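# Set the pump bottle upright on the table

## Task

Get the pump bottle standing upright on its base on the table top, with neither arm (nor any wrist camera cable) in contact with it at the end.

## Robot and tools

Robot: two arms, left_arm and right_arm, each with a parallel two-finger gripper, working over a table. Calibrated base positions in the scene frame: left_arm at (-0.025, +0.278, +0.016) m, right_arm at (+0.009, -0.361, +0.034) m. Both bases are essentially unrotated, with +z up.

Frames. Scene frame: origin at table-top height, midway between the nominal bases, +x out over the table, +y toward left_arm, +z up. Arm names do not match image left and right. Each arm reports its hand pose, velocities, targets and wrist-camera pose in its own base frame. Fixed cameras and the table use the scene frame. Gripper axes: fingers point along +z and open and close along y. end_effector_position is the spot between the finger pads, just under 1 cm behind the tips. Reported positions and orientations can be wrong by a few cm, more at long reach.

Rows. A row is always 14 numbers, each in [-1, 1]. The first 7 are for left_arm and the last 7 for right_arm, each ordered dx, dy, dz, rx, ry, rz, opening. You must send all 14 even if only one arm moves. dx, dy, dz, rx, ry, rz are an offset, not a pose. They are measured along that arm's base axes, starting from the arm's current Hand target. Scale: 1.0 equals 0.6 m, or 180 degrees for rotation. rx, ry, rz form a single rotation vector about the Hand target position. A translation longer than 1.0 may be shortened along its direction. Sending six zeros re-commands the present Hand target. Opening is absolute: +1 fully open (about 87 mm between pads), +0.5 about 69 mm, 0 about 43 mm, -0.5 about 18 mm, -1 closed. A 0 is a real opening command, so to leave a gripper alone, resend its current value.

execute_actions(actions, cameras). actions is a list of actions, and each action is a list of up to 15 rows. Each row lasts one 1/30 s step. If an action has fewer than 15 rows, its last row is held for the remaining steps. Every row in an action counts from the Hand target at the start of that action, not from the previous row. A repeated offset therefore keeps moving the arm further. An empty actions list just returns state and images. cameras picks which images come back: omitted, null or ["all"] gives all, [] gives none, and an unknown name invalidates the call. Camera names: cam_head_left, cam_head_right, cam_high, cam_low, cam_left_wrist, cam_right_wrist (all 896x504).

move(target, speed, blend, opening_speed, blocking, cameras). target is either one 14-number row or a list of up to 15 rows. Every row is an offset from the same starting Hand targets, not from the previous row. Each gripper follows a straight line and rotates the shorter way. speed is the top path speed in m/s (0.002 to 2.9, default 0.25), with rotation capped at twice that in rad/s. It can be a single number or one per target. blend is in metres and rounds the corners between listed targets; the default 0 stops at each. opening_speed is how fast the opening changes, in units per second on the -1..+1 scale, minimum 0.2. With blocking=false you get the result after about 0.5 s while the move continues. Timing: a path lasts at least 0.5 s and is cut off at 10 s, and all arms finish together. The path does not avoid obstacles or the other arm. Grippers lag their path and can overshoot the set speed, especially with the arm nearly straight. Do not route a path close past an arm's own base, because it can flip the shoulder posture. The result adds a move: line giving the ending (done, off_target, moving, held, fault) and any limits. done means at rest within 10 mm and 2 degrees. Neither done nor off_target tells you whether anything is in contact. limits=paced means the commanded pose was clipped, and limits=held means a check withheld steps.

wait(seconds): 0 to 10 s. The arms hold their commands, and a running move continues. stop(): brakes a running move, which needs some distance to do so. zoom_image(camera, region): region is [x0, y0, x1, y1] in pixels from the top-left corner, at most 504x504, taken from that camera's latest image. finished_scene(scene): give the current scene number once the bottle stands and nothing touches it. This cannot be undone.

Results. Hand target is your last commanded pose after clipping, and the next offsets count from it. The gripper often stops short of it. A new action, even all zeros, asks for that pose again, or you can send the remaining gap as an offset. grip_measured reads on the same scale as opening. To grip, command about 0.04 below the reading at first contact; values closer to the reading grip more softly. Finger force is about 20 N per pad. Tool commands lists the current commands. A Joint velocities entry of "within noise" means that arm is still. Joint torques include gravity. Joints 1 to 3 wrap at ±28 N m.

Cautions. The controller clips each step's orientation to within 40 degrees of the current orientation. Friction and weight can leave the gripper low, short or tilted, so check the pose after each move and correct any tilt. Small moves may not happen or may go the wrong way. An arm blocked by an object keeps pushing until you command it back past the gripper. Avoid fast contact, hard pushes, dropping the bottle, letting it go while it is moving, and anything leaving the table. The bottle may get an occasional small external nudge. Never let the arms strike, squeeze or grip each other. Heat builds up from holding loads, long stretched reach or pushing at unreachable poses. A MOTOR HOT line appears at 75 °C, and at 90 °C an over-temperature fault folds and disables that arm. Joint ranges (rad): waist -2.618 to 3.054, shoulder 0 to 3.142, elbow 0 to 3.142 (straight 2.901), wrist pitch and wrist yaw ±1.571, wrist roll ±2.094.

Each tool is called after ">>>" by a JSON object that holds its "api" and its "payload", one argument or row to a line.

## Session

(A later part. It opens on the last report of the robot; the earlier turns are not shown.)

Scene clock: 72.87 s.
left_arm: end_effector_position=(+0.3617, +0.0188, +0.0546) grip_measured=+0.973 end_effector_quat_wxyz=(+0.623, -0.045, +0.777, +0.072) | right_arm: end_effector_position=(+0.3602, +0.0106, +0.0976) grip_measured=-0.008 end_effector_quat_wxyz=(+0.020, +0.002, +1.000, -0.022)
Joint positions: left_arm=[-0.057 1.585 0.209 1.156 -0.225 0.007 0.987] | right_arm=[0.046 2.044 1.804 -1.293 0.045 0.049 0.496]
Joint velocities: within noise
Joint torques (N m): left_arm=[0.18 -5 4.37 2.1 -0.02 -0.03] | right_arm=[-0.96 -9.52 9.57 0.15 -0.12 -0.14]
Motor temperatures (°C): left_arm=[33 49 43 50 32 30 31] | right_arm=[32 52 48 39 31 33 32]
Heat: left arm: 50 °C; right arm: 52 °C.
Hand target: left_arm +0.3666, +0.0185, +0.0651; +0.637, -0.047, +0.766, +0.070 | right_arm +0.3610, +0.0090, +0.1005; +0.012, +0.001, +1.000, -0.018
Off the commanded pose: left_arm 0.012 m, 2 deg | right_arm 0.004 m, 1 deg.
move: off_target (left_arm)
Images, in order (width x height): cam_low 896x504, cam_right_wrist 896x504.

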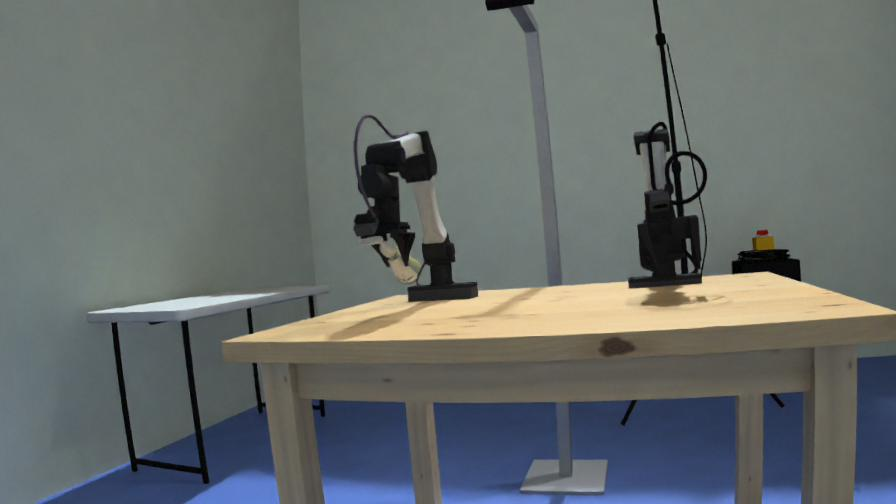

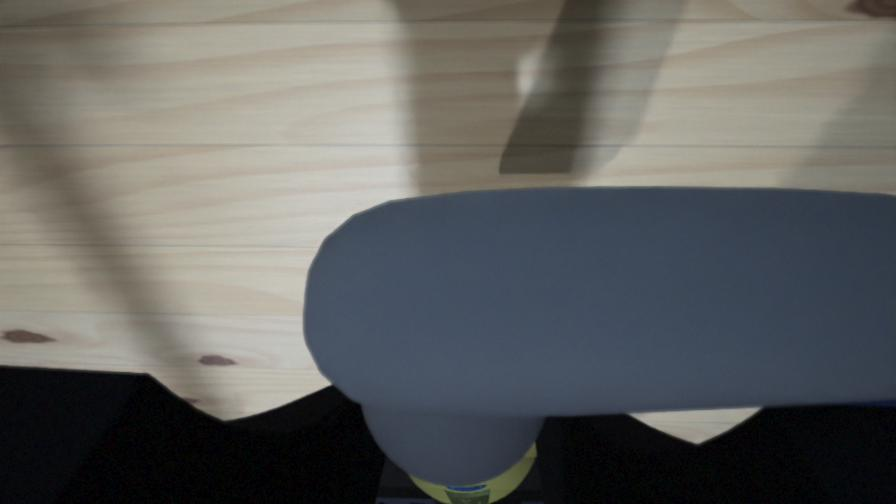

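>>> {"api": "execute_actions", "payload": {
  "actions": []
}}

>>> {"api": "zoom_image", "payload": {
  "camera": "cam_low",
  "region": [330, 180, 510, 340]
}}

>>> {"api": "zoom_image", "payload": {
  "camera": "cam_head_left",
  "region": [500, 150, 730, 350]
}}

Scene clock: 75.47 s.
left_arm: end_effector_position=(+0.3617, +0.0188, +0.0546) grip_measured=+0.973 end_effector_quat_wxyz=(+0.623, -0.045, +0.777, +0.072) | right_arm: end_effector_position=(+0.3601, +0.0105, +0.0976) grip_measured=-0.008 end_effector_quat_wxyz=(+0.019, +0.002, +1.000, -0.022)
Joint positions: left_arm=[-0.057 1.585 0.209 1.156 -0.225 0.007 0.987] | right_arm=[0.046 2.044 1.804 -1.293 0.045 0.049 0.496]
Joint velocities: within noise
Joint torques (N m): left_arm=[0.18 -5 4.37 2.11 -0.02 -0.03] | right_arm=[-0.99 -9.51 9.61 0.12 -0.11 -0.11]
Motor temperatures (°C): left_arm=[33 49 43 50 32 30 31] | right_arm=[32 53 49 39 31 33 32]
Heat: left arm: 50 °C; right arm: 53 °C.
Hand target: left_arm +0.3666, +0.0185, +0.0651; +0.637, -0.047, +0.766, +0.070 | right_arm +0.3610, +0.0090, +0.1005; +0.012, +0.001, +1.000, -0.018
Tool commands: left_gripper/opening=+1.0 right_gripper/opening=-0.4
Off the commanded pose: left_arm 0.012 m, 2 deg | right_arm 0.004 m, 1 deg.

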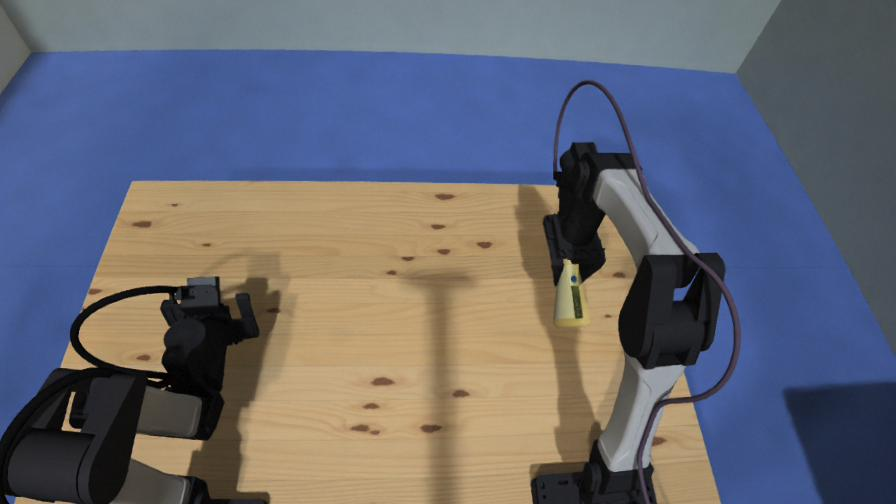

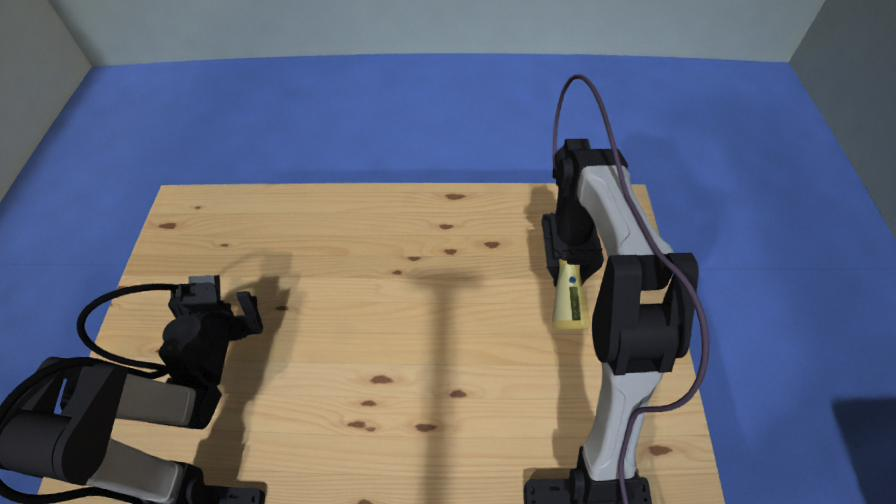

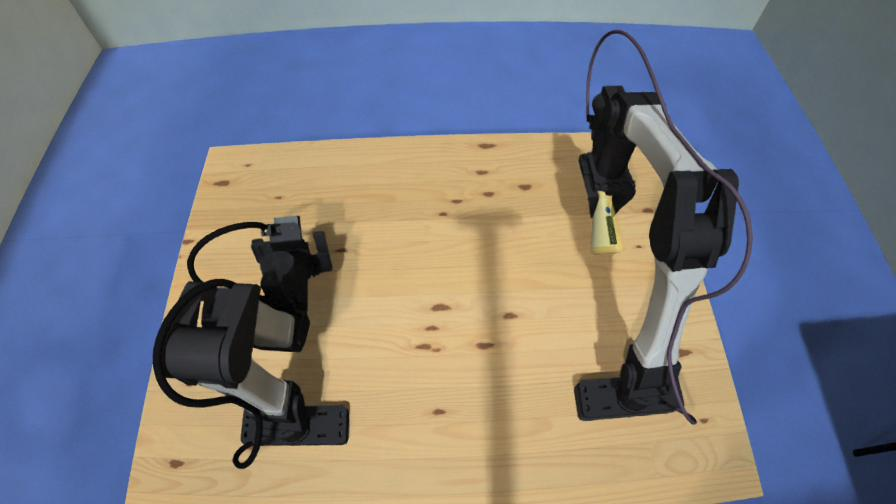

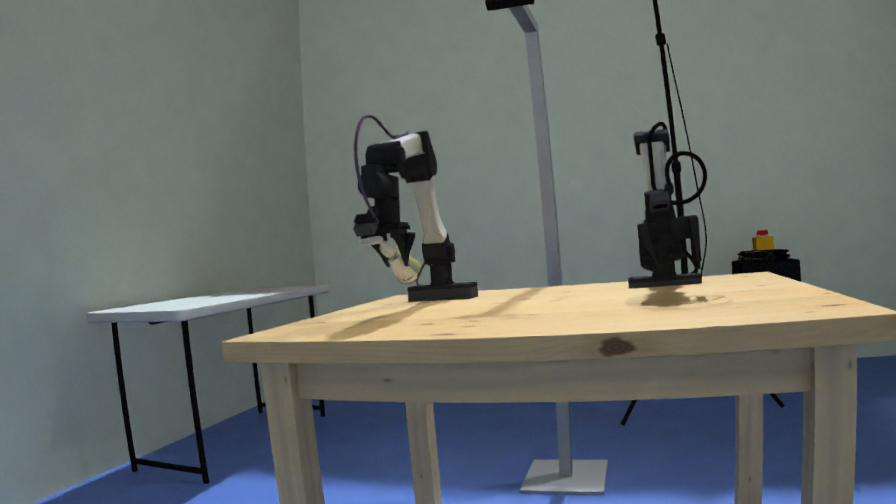

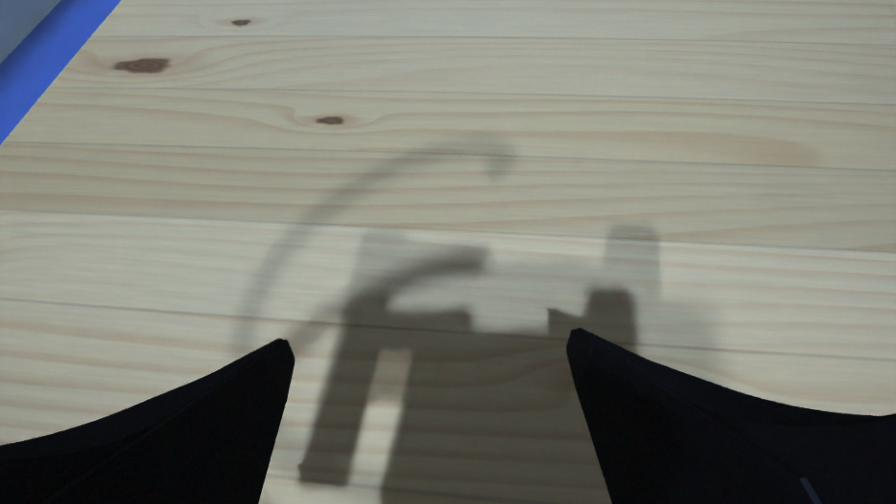

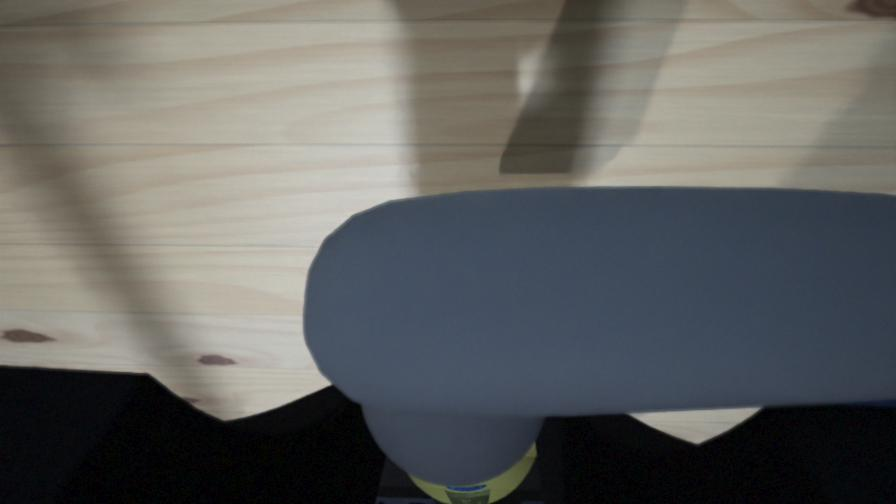

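Scaled by 2.800 from the camera's 896x504 image, which has a finer 1280x720 frame.

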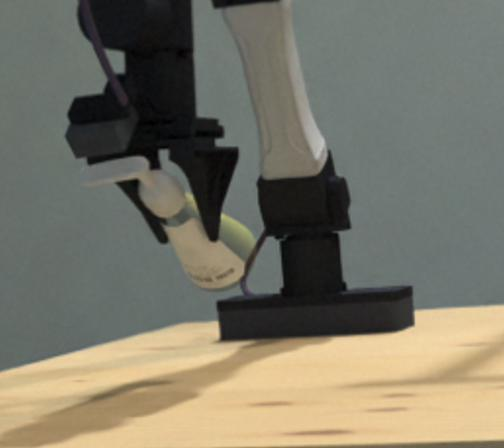

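Scaled by 2.191 from the camera's 896x504 image, which has a finer 1280x720 frame.

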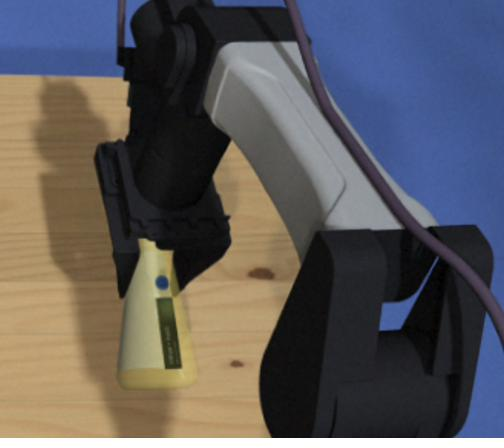

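>>> {"api": "move", "payload": {
  "target": [0,0,0,0,0,0,1,0,0,0.03,0,-0.25,0,-0.4],
  "cameras": ["cam_right_wrist","cam_low","cam_head_left"],
  "speed": 0.3
}}

>>> {"api": "zoom_image", "payload": {
  "camera": "cam_low",
  "region": [330, 180, 510, 340]
}}

>>> {"api": "zoom_image", "payload": {
  "camera": "cam_head_left",
  "region": [500, 150, 730, 350]
}}

Scene clock: 82.40 s.
left_arm: end_effector_position=(+0.3617, +0.0188, +0.0546) grip_measured=+0.973 end_effector_quat_wxyz=(+0.623, -0.045, +0.777, +0.072) | right_arm: end_effector_position=(+0.3513, +0.0084, +0.1022) grip_measured=-0.008 end_effector_quat_wxyz=(+0.358, +0.011, +0.934, -0.012)
Joint positions: left_arm=[-0.057 1.585 0.209 1.156 -0.225 0.007 0.987] | right_arm=[0.05 1.381 0.913 -0.372 0.064 0.049 0.496]
Joint velocities: within noise
Joint torques (N m): left_arm=[0.17 -5 4.37 2.11 -0.01 -0.03] | right_arm=[0.34 -8.76 7.01 1.85 0.08 -0.09]
Motor temperatures (°C): left_arm=[33 49 43 50 32 30 31] | right_arm=[32 54 50 39 31 33 33]
Heat: left arm: 50 °C; right arm: 54 °C.
Hand target: left_arm +0.3666, +0.0185, +0.0651; +0.637, -0.047, +0.766, +0.070 | right_arm +0.3611, +0.0090, +0.1187; +0.394, +0.008, +0.919, -0.016
Off the commanded pose: left_arm 0.012 m, 2 deg | right_arm 0.019 m, 5 deg.
move: off_target (left_arm, right_arm)
Images, in order (width x height): cam_head_left 896x504, cam_low 896x504, cam_right_wrist 896x504.

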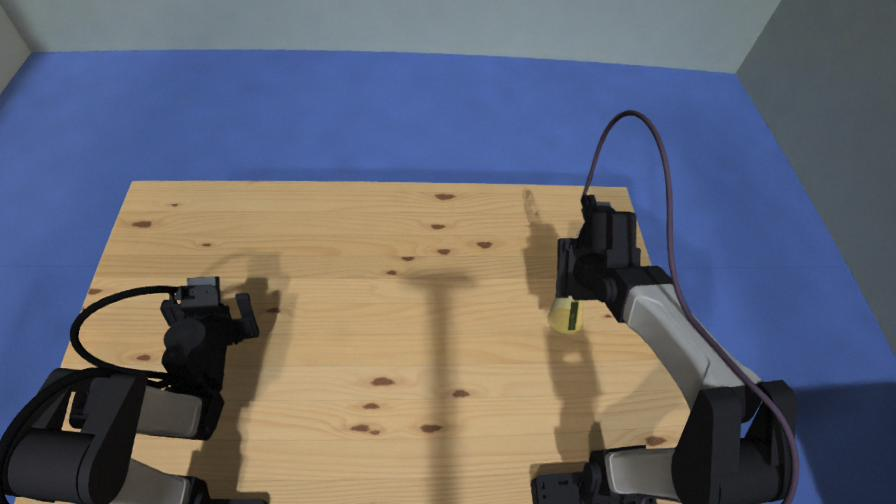

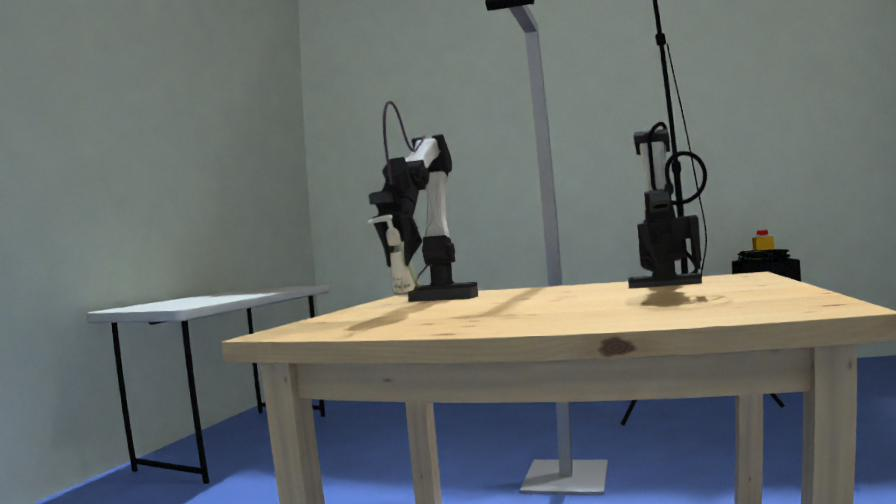

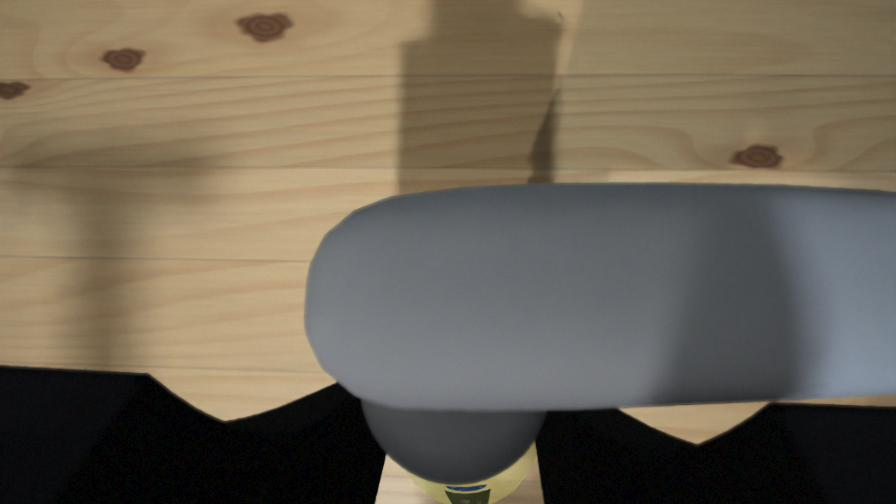

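Scaled by 2.800 from the camera's 896x504 image, which has a finer 1280x720 frame.

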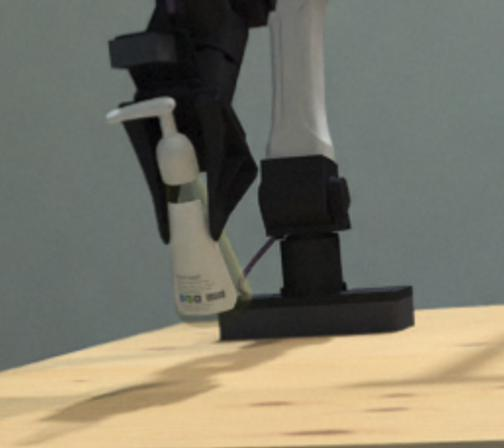

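Scaled by 2.191 from the camera's 896x504 image, which has a finer 1280x720 frame.

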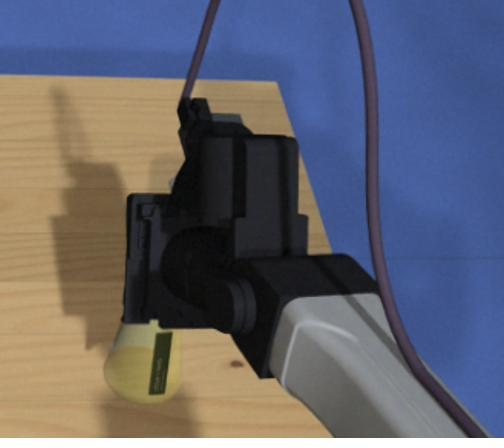

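>>> {"api": "zoom_image", "payload": {
  "camera": "cam_low",
  "region": [360, 200, 440, 300]
}}

Scaled by 5.040 from the camera's 896x504 image, which has a finer 1280x720 frame.

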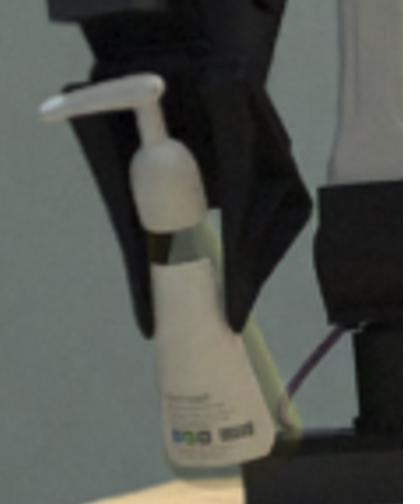

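>>> {"api": "move", "payload": {
  "target": [0,0,0,0,0,0,1,0,0,0.0,0,-0.13,0,-0.4],
  "cameras": ["cam_right_wrist","cam_low","cam_head_left","cam_high"],
  "speed": 0.3
}}

>>> {"api": "zoom_image", "payload": {
  "camera": "cam_low",
  "region": [340, 190, 460, 310]
}}

>>> {"api": "zoom_image", "payload": {
  "camera": "cam_high",
  "region": [520, 130, 700, 280]
}}

Scene clock: 93.03 s.
left_arm: end_effector_position=(+0.3617, +0.0188, +0.0546) grip_measured=+0.973 end_effector_quat_wxyz=(+0.623, -0.045, +0.777, +0.072) | right_arm: end_effector_position=(+0.3501, +0.0083, +0.1021) grip_measured=-0.009 end_effector_quat_wxyz=(+0.539, +0.012, +0.842, -0.011)
Joint positions: left_arm=[-0.057 1.585 0.209 1.156 -0.225 0.007 0.987] | right_arm=[0.064 1.162 0.465 0.265 0.09 0.035 0.496]
Joint velocities: within noise
Joint torques (N m): left_arm=[0.18 -5 4.37 2.11 -0.02 -0.03] | right_arm=[0.29 -3.89 7.2 2.43 0.08 -0.1]
Motor temperatures (°C): left_arm=[33 49 42 50 32 30 31] | right_arm=[32 54 49 41 31 33 33]
Heat: left arm: 50 °C; right arm: 54 °C.
Hand target: left_arm +0.3666, +0.0185, +0.0651; +0.637, -0.047, +0.766, +0.070 | right_arm +0.3610, +0.0090, +0.1185; +0.572, +0.011, +0.820, -0.014
Off the commanded pose: left_arm 0.012 m, 2 deg | right_arm 0.020 m, 5 deg.
move: off_target (left_arm, right_arm)
Images, in order (width x height): cam_head_left 896x504, cam_high 896x504, cam_low 896x504, cam_right_wrist 896x504.

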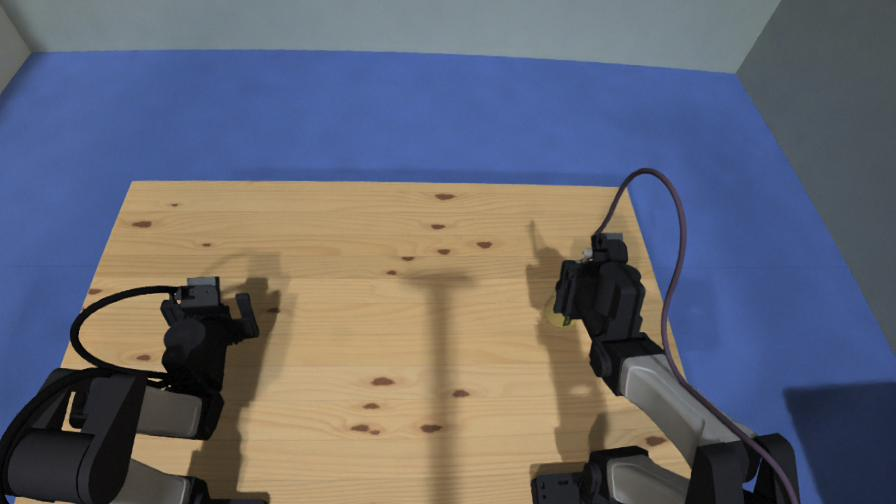

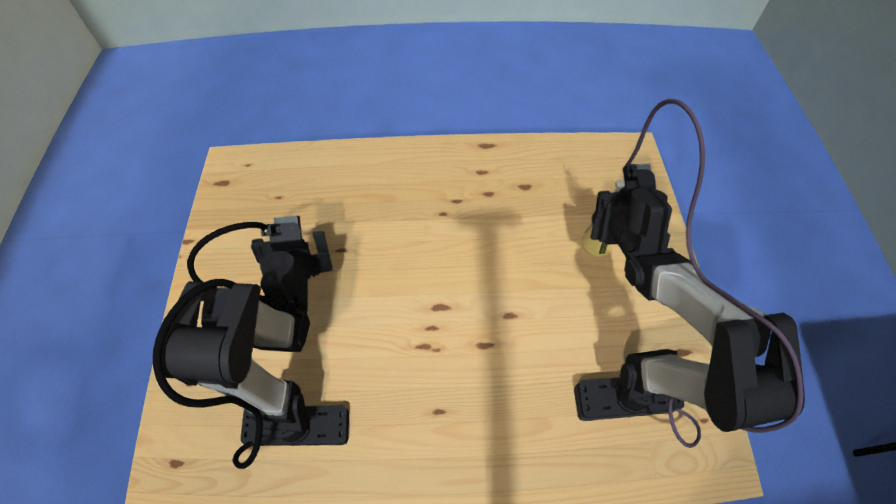

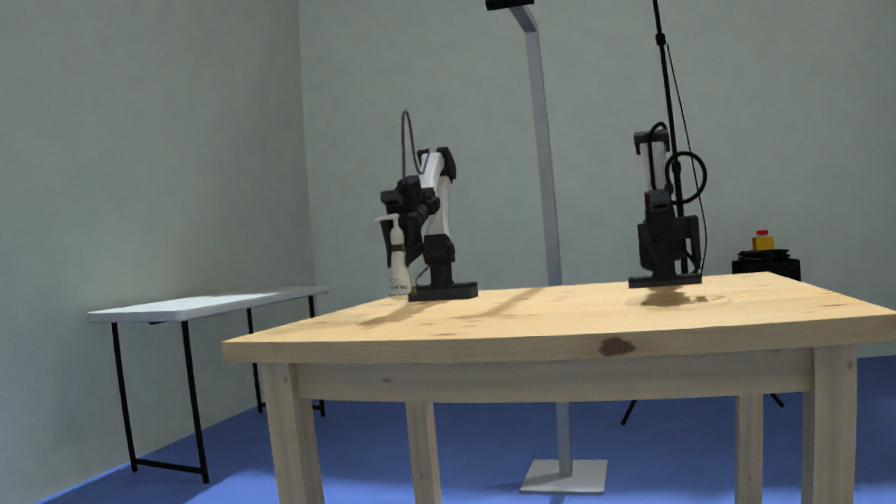

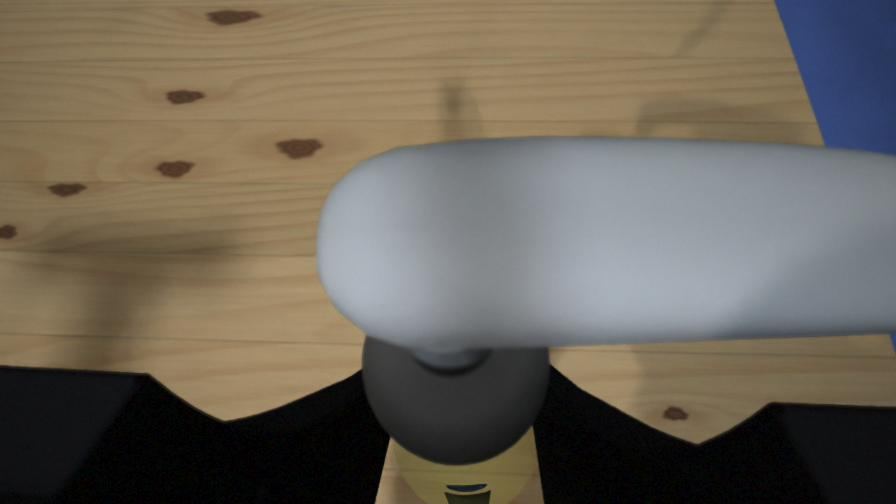

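Scaled by 4.200 from the camera's 896x504 image, which has a finer 1280x720 frame.

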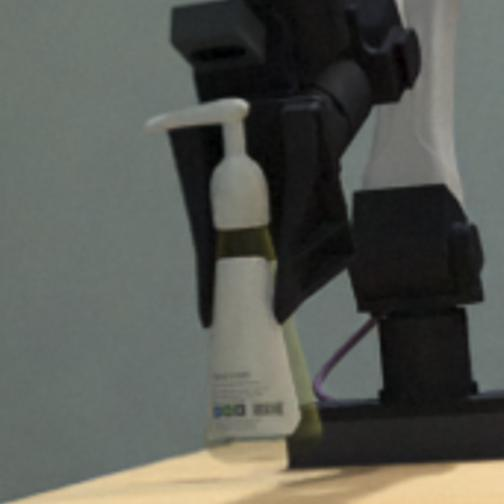

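Scaled by 2.800 from the camera's 896x504 image, which has a finer 1280x720 frame.

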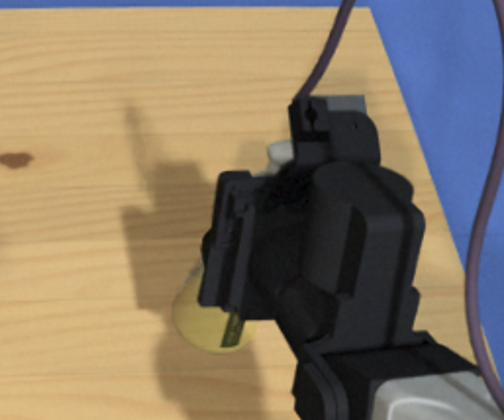

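>>> {"api": "move", "payload": {
  "target": [0,0,0,0,0,0,1,0,0,-0.05,0,-0.045,0,-0.4],
  "cameras": ["cam_right_wrist","cam_low","cam_head_left","cam_high"],
  "speed": 0.1
}}

>>> {"api": "zoom_image", "payload": {
  "camera": "cam_low",
  "region": [340, 200, 460, 320]
}}

Scene clock: 98.10 s.
left_arm: end_effector_position=(+0.3617, +0.0188, +0.0546) grip_measured=+0.973 end_effector_quat_wxyz=(+0.623, -0.045, +0.777, +0.072) | right_arm: end_effector_position=(+0.3526, +0.0079, +0.0720) grip_measured=-0.009 end_effector_quat_wxyz=(+0.598, +0.012, +0.801, -0.011)
Joint positions: left_arm=[-0.057 1.585 0.209 1.156 -0.225 0.007 0.987] | right_arm=[0.068 1.327 0.253 0.785 0.097 0.026 0.495]
Joint velocities: within noise
Joint torques (N m): left_arm=[0.18 -5 4.37 2.1 -0.01 -0.03] | right_arm=[0.35 -3.37 5.87 2.54 0.06 -0.1]
Motor temperatures (°C): left_arm=[33 49 42 51 32 30 31] | right_arm=[32 53 49 43 31 33 33]
Heat: left arm: 51 °C; right arm: 53 °C.
Hand target: left_arm +0.3666, +0.0185, +0.0651; +0.637, -0.047, +0.766, +0.070 | right_arm +0.3611, +0.0089, +0.0886; +0.629, +0.012, +0.777, -0.013
Off the commanded pose: left_arm 0.012 m, 2 deg | right_arm 0.019 m, 4 deg.
move: off_target (left_arm, right_arm)
Images, in order (width x height): cam_head_left 896x504, cam_high 896x504, cam_low 896x504, cam_right_wrist 896x504.

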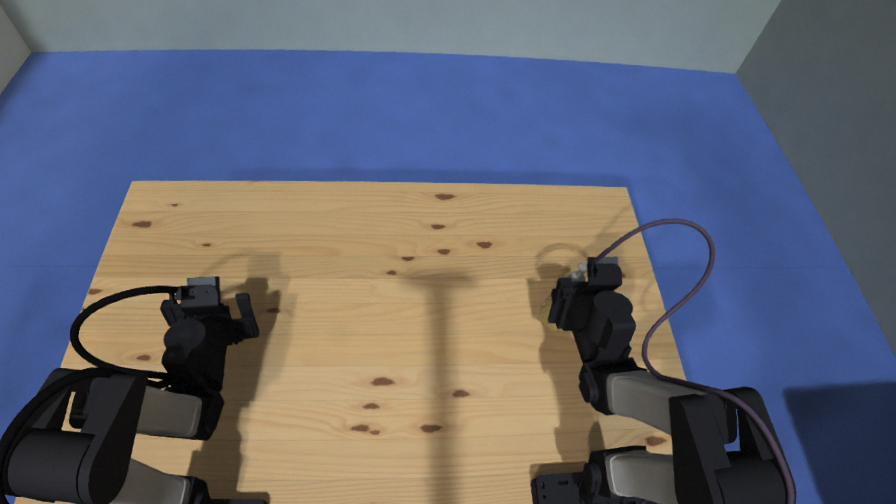

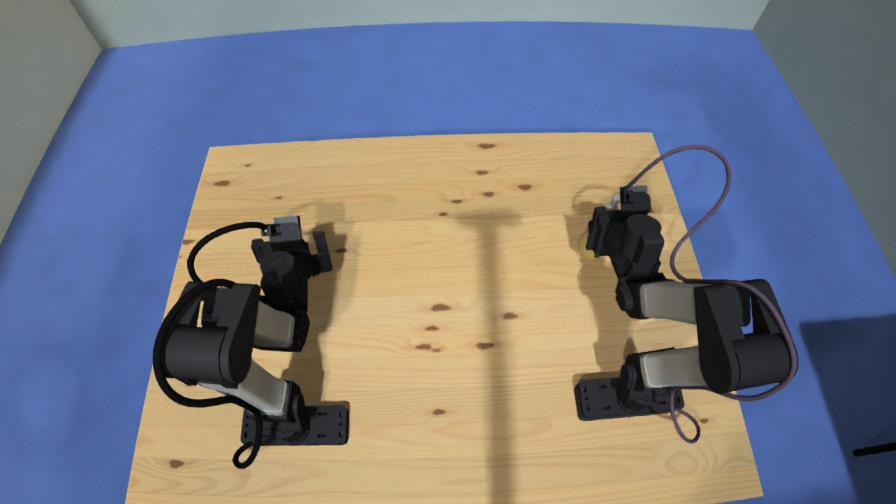

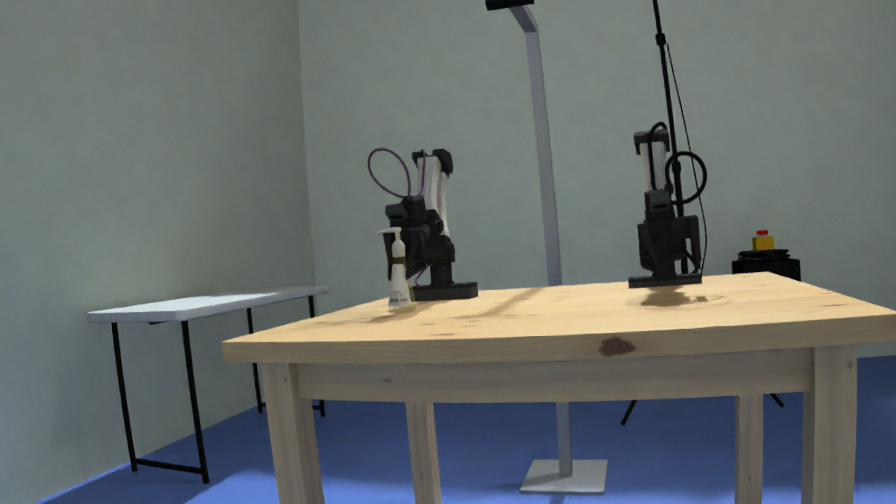

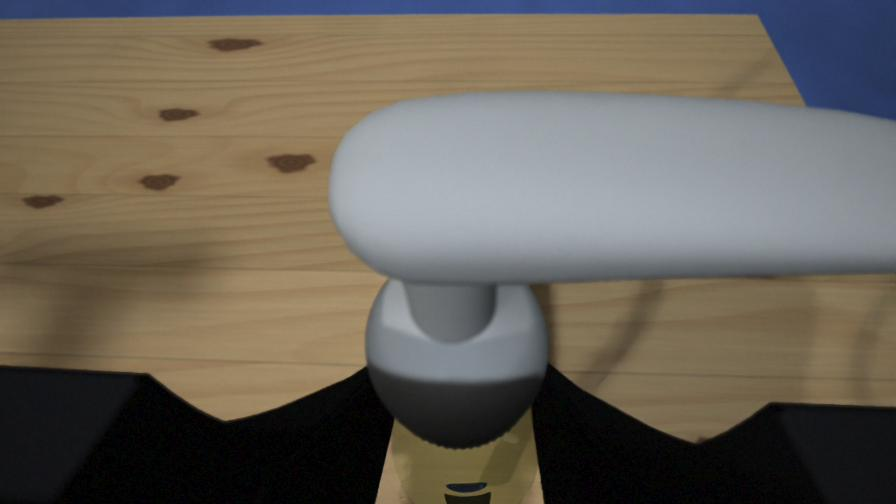

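Scaled by 4.200 from the camera's 896x504 image, which has a finer 1280x720 frame.

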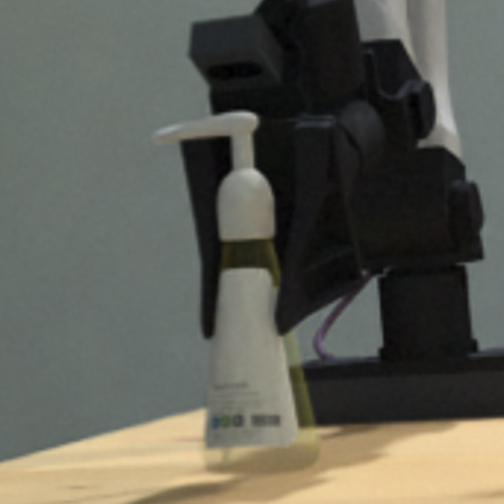

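>>> {"api": "move", "payload": {
  "target": [0,0,0,0,0,0,1,0,0,-0.03,0,-0.0,0,-0.4],
  "cameras": ["cam_right_wrist","cam_low"],
  "speed": 0.06
}}

>>> {"api": "zoom_image", "payload": {
  "camera": "cam_low",
  "region": [340, 200, 460, 320]
}}

Scene clock: 101.07 s.
left_arm: end_effector_position=(+0.3617, +0.0188, +0.0546) grip_measured=+0.973 end_effector_quat_wxyz=(+0.623, -0.045, +0.777, +0.072) | right_arm: end_effector_position=(+0.3593, +0.0077, +0.0669) grip_measured=-0.010 end_effector_quat_wxyz=(+0.619, +0.013, +0.785, -0.011)
Joint positions: left_arm=[-0.057 1.585 0.209 1.156 -0.225 0.007 0.987] | right_arm=[0.068 1.444 0.223 0.983 0.1 0.023 0.495]
Joint velocities: within noise
Joint torques (N m): left_arm=[0.18 -5 4.37 2.11 -0.01 -0.03] | right_arm=[0.38 -3.12 4.75 2.18 0.04 -0.07]
Motor temperatures (°C): left_arm=[33 49 42 51 32 30 31] | right_arm=[32 53 49 44 31 33 33]
Heat: left arm: 51 °C; right arm: 53 °C.
Hand target: left_arm +0.3666, +0.0185, +0.0651; +0.637, -0.047, +0.766, +0.070 | right_arm +0.3610, +0.0089, +0.0705; +0.629, +0.012, +0.777, -0.013
Off the commanded pose: left_arm 0.012 m, 2 deg | right_arm 0.004 m, 2 deg.
move: off_target (left_arm)
Images, in order (width x height): cam_low 896x504, cam_right_wrist 896x504.

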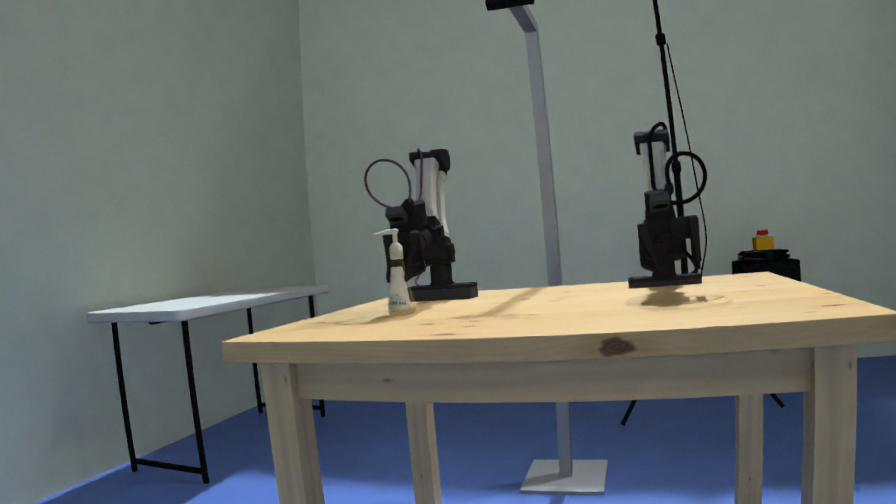

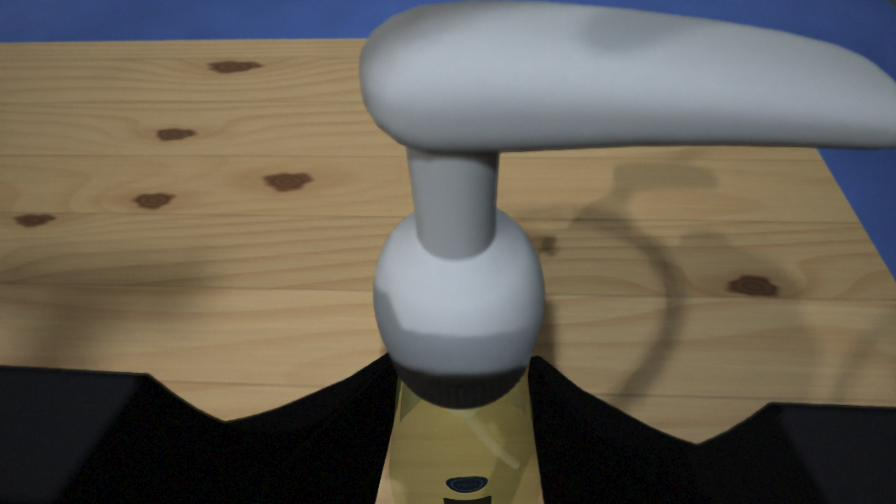

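Scaled by 4.200 from the camera's 896x504 image, which has a finer 1280x720 frame.

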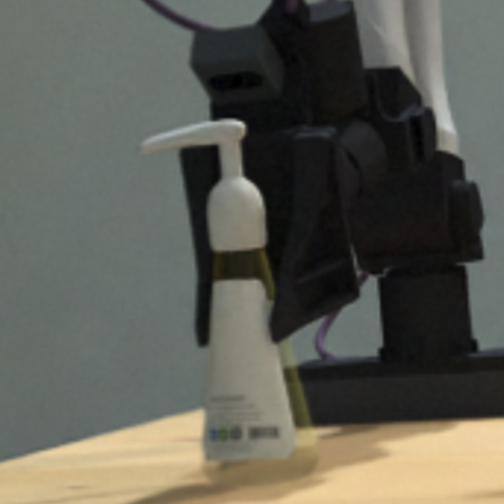

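>>> {"api": "move", "payload": {
  "target": [0,0,0,0,0,0,1,0,0,-0.015,0,-0.0,0,-0.4],
  "cameras": ["cam_right_wrist","cam_low"],
  "speed": 0.05
}}

>>> {"api": "zoom_image", "payload": {
  "camera": "cam_low",
  "region": [340, 200, 460, 320]
}}

Scene clock: 104.43 s.
left_arm: end_effector_position=(+0.3617, +0.0188, +0.0546) grip_measured=+0.973 end_effector_quat_wxyz=(+0.623, -0.045, +0.777, +0.072) | right_arm: end_effector_position=(+0.3636, +0.0076, +0.0675) grip_measured=-0.011 end_effector_quat_wxyz=(+0.633, +0.014, +0.774, -0.011)
Joint positions: left_arm=[-0.057 1.585 0.209 1.156 -0.225 0.007 0.987] | right_arm=[0.068 1.507 0.213 1.095 0.102 0.021 0.495]
Joint velocities: within noise
Joint torques (N m): left_arm=[0.18 -5 4.37 2.11 -0.02 -0.03] | right_arm=[0.34 -3.02 3.99 1.95 0.01 -0.06]
Motor temperatures (°C): left_arm=[33 49 42 51 32 30 31] | right_arm=[32 52 49 45 31 33 33]
Heat: left arm: 51 °C; right arm: 52 °C.
Hand target: left_arm +0.3666, +0.0185, +0.0651; +0.637, -0.047, +0.766, +0.070 | right_arm +0.3611, +0.0090, +0.0617; +0.629, +0.012, +0.777, -0.013
Off the commanded pose: left_arm 0.012 m, 2 deg | right_arm 0.007 m, 1 deg.
move: off_target (left_arm)
Images, in order (width x height): cam_low 896x504, cam_right_wrist 896x504.

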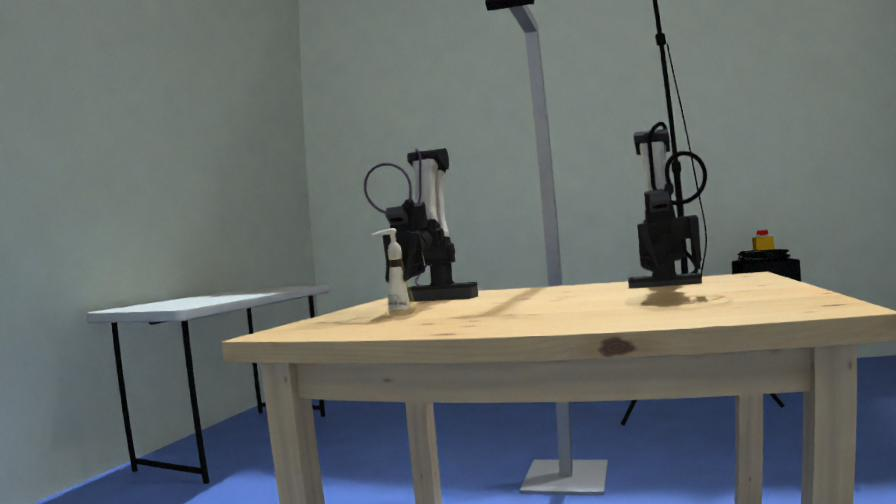

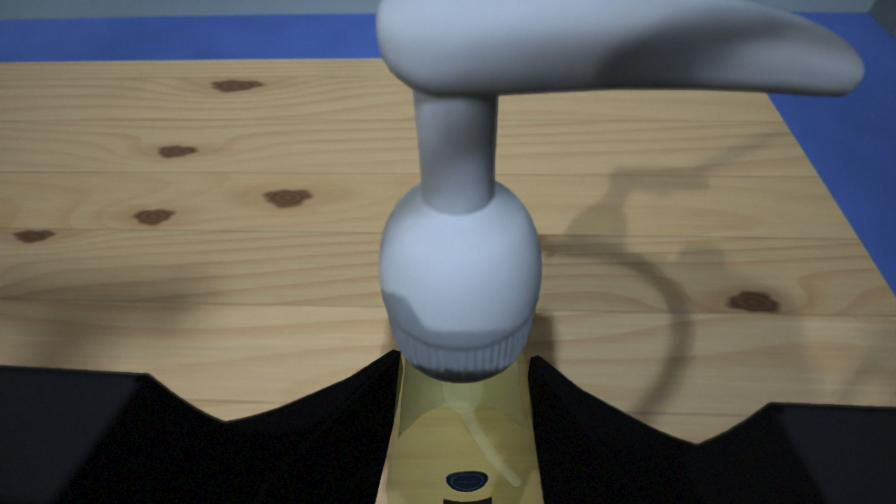

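Scaled by 4.200 from the camera's 896x504 image, which has a finer 1280x720 frame.

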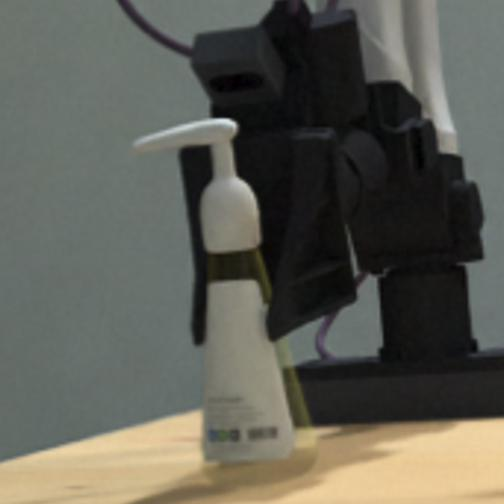

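>>> {"api": "move", "payload": {
  "target": [0,0,0,0,0,0,1,-0.028,0,0.0,0,-0.0,0,-0.4],
  "cameras": ["cam_right_wrist","cam_low"],
  "speed": 0.05
}}

>>> {"api": "zoom_image", "payload": {
  "camera": "cam_low",
  "region": [340, 200, 460, 320]
}}

Scene clock: 110.07 s.
left_arm: end_effector_position=(+0.3617, +0.0188, +0.0546) grip_measured=+0.973 end_effector_quat_wxyz=(+0.623, -0.045, +0.777, +0.072) | right_arm: end_effector_position=(+0.3501, +0.0076, +0.0653) grip_measured=-0.011 end_effector_quat_wxyz=(+0.635, +0.014, +0.772, -0.011)
Joint positions: left_arm=[-0.057 1.585 0.209 1.156 -0.225 0.007 0.987] | right_arm=[0.073 1.472 0.157 1.121 0.107 0.021 0.495]
Joint velocities: within noise
Joint torques (N m): left_arm=[0.18 -5.01 4.37 2.11 -0.01 -0.03] | right_arm=[0.46 -5.79 3.4 1.63 0.06 -0.04]
Motor temperatures (°C): left_arm=[33 49 42 51 32 30 31] | right_arm=[32 51 48 45 31 33 33]
Heat: left arm: 51 °C; right arm: 51 °C.
Hand target: left_arm +0.3666, +0.0185, +0.0651; +0.637, -0.047, +0.766, +0.070 | right_arm +0.3443, +0.0090, +0.0615; +0.629, +0.012, +0.777, -0.013
Off the commanded pose: left_arm 0.012 m, 2 deg | right_arm 0.007 m, 1 deg.
move: off_target (left_arm)
Images, in order (width x height): cam_low 896x504, cam_right_wrist 896x504.

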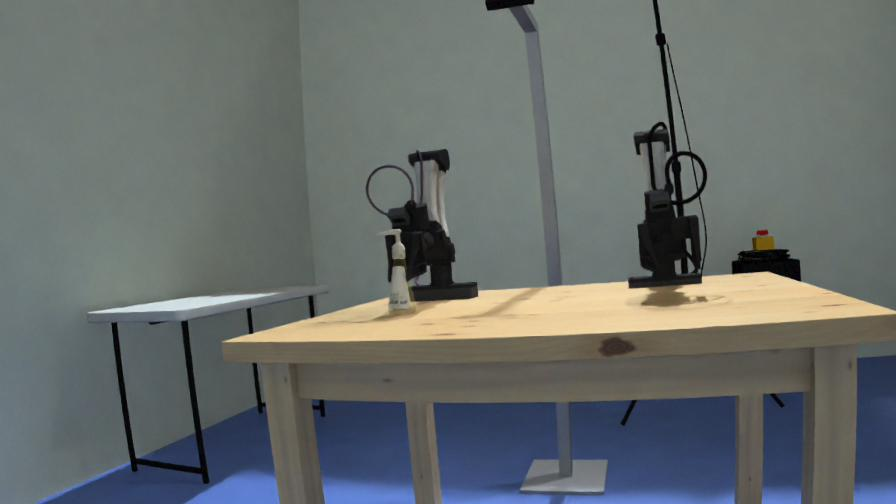

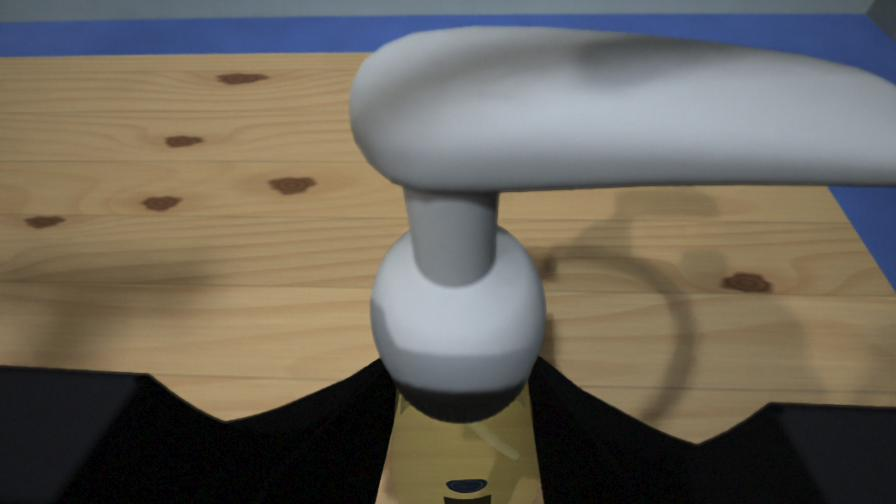

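Scaled by 4.200 from the camera's 896x504 image, which has a finer 1280x720 frame.

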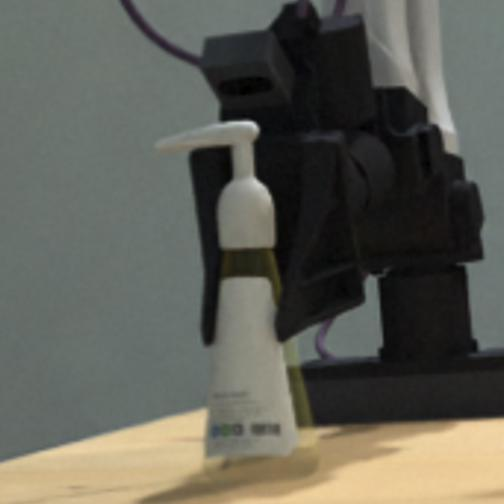

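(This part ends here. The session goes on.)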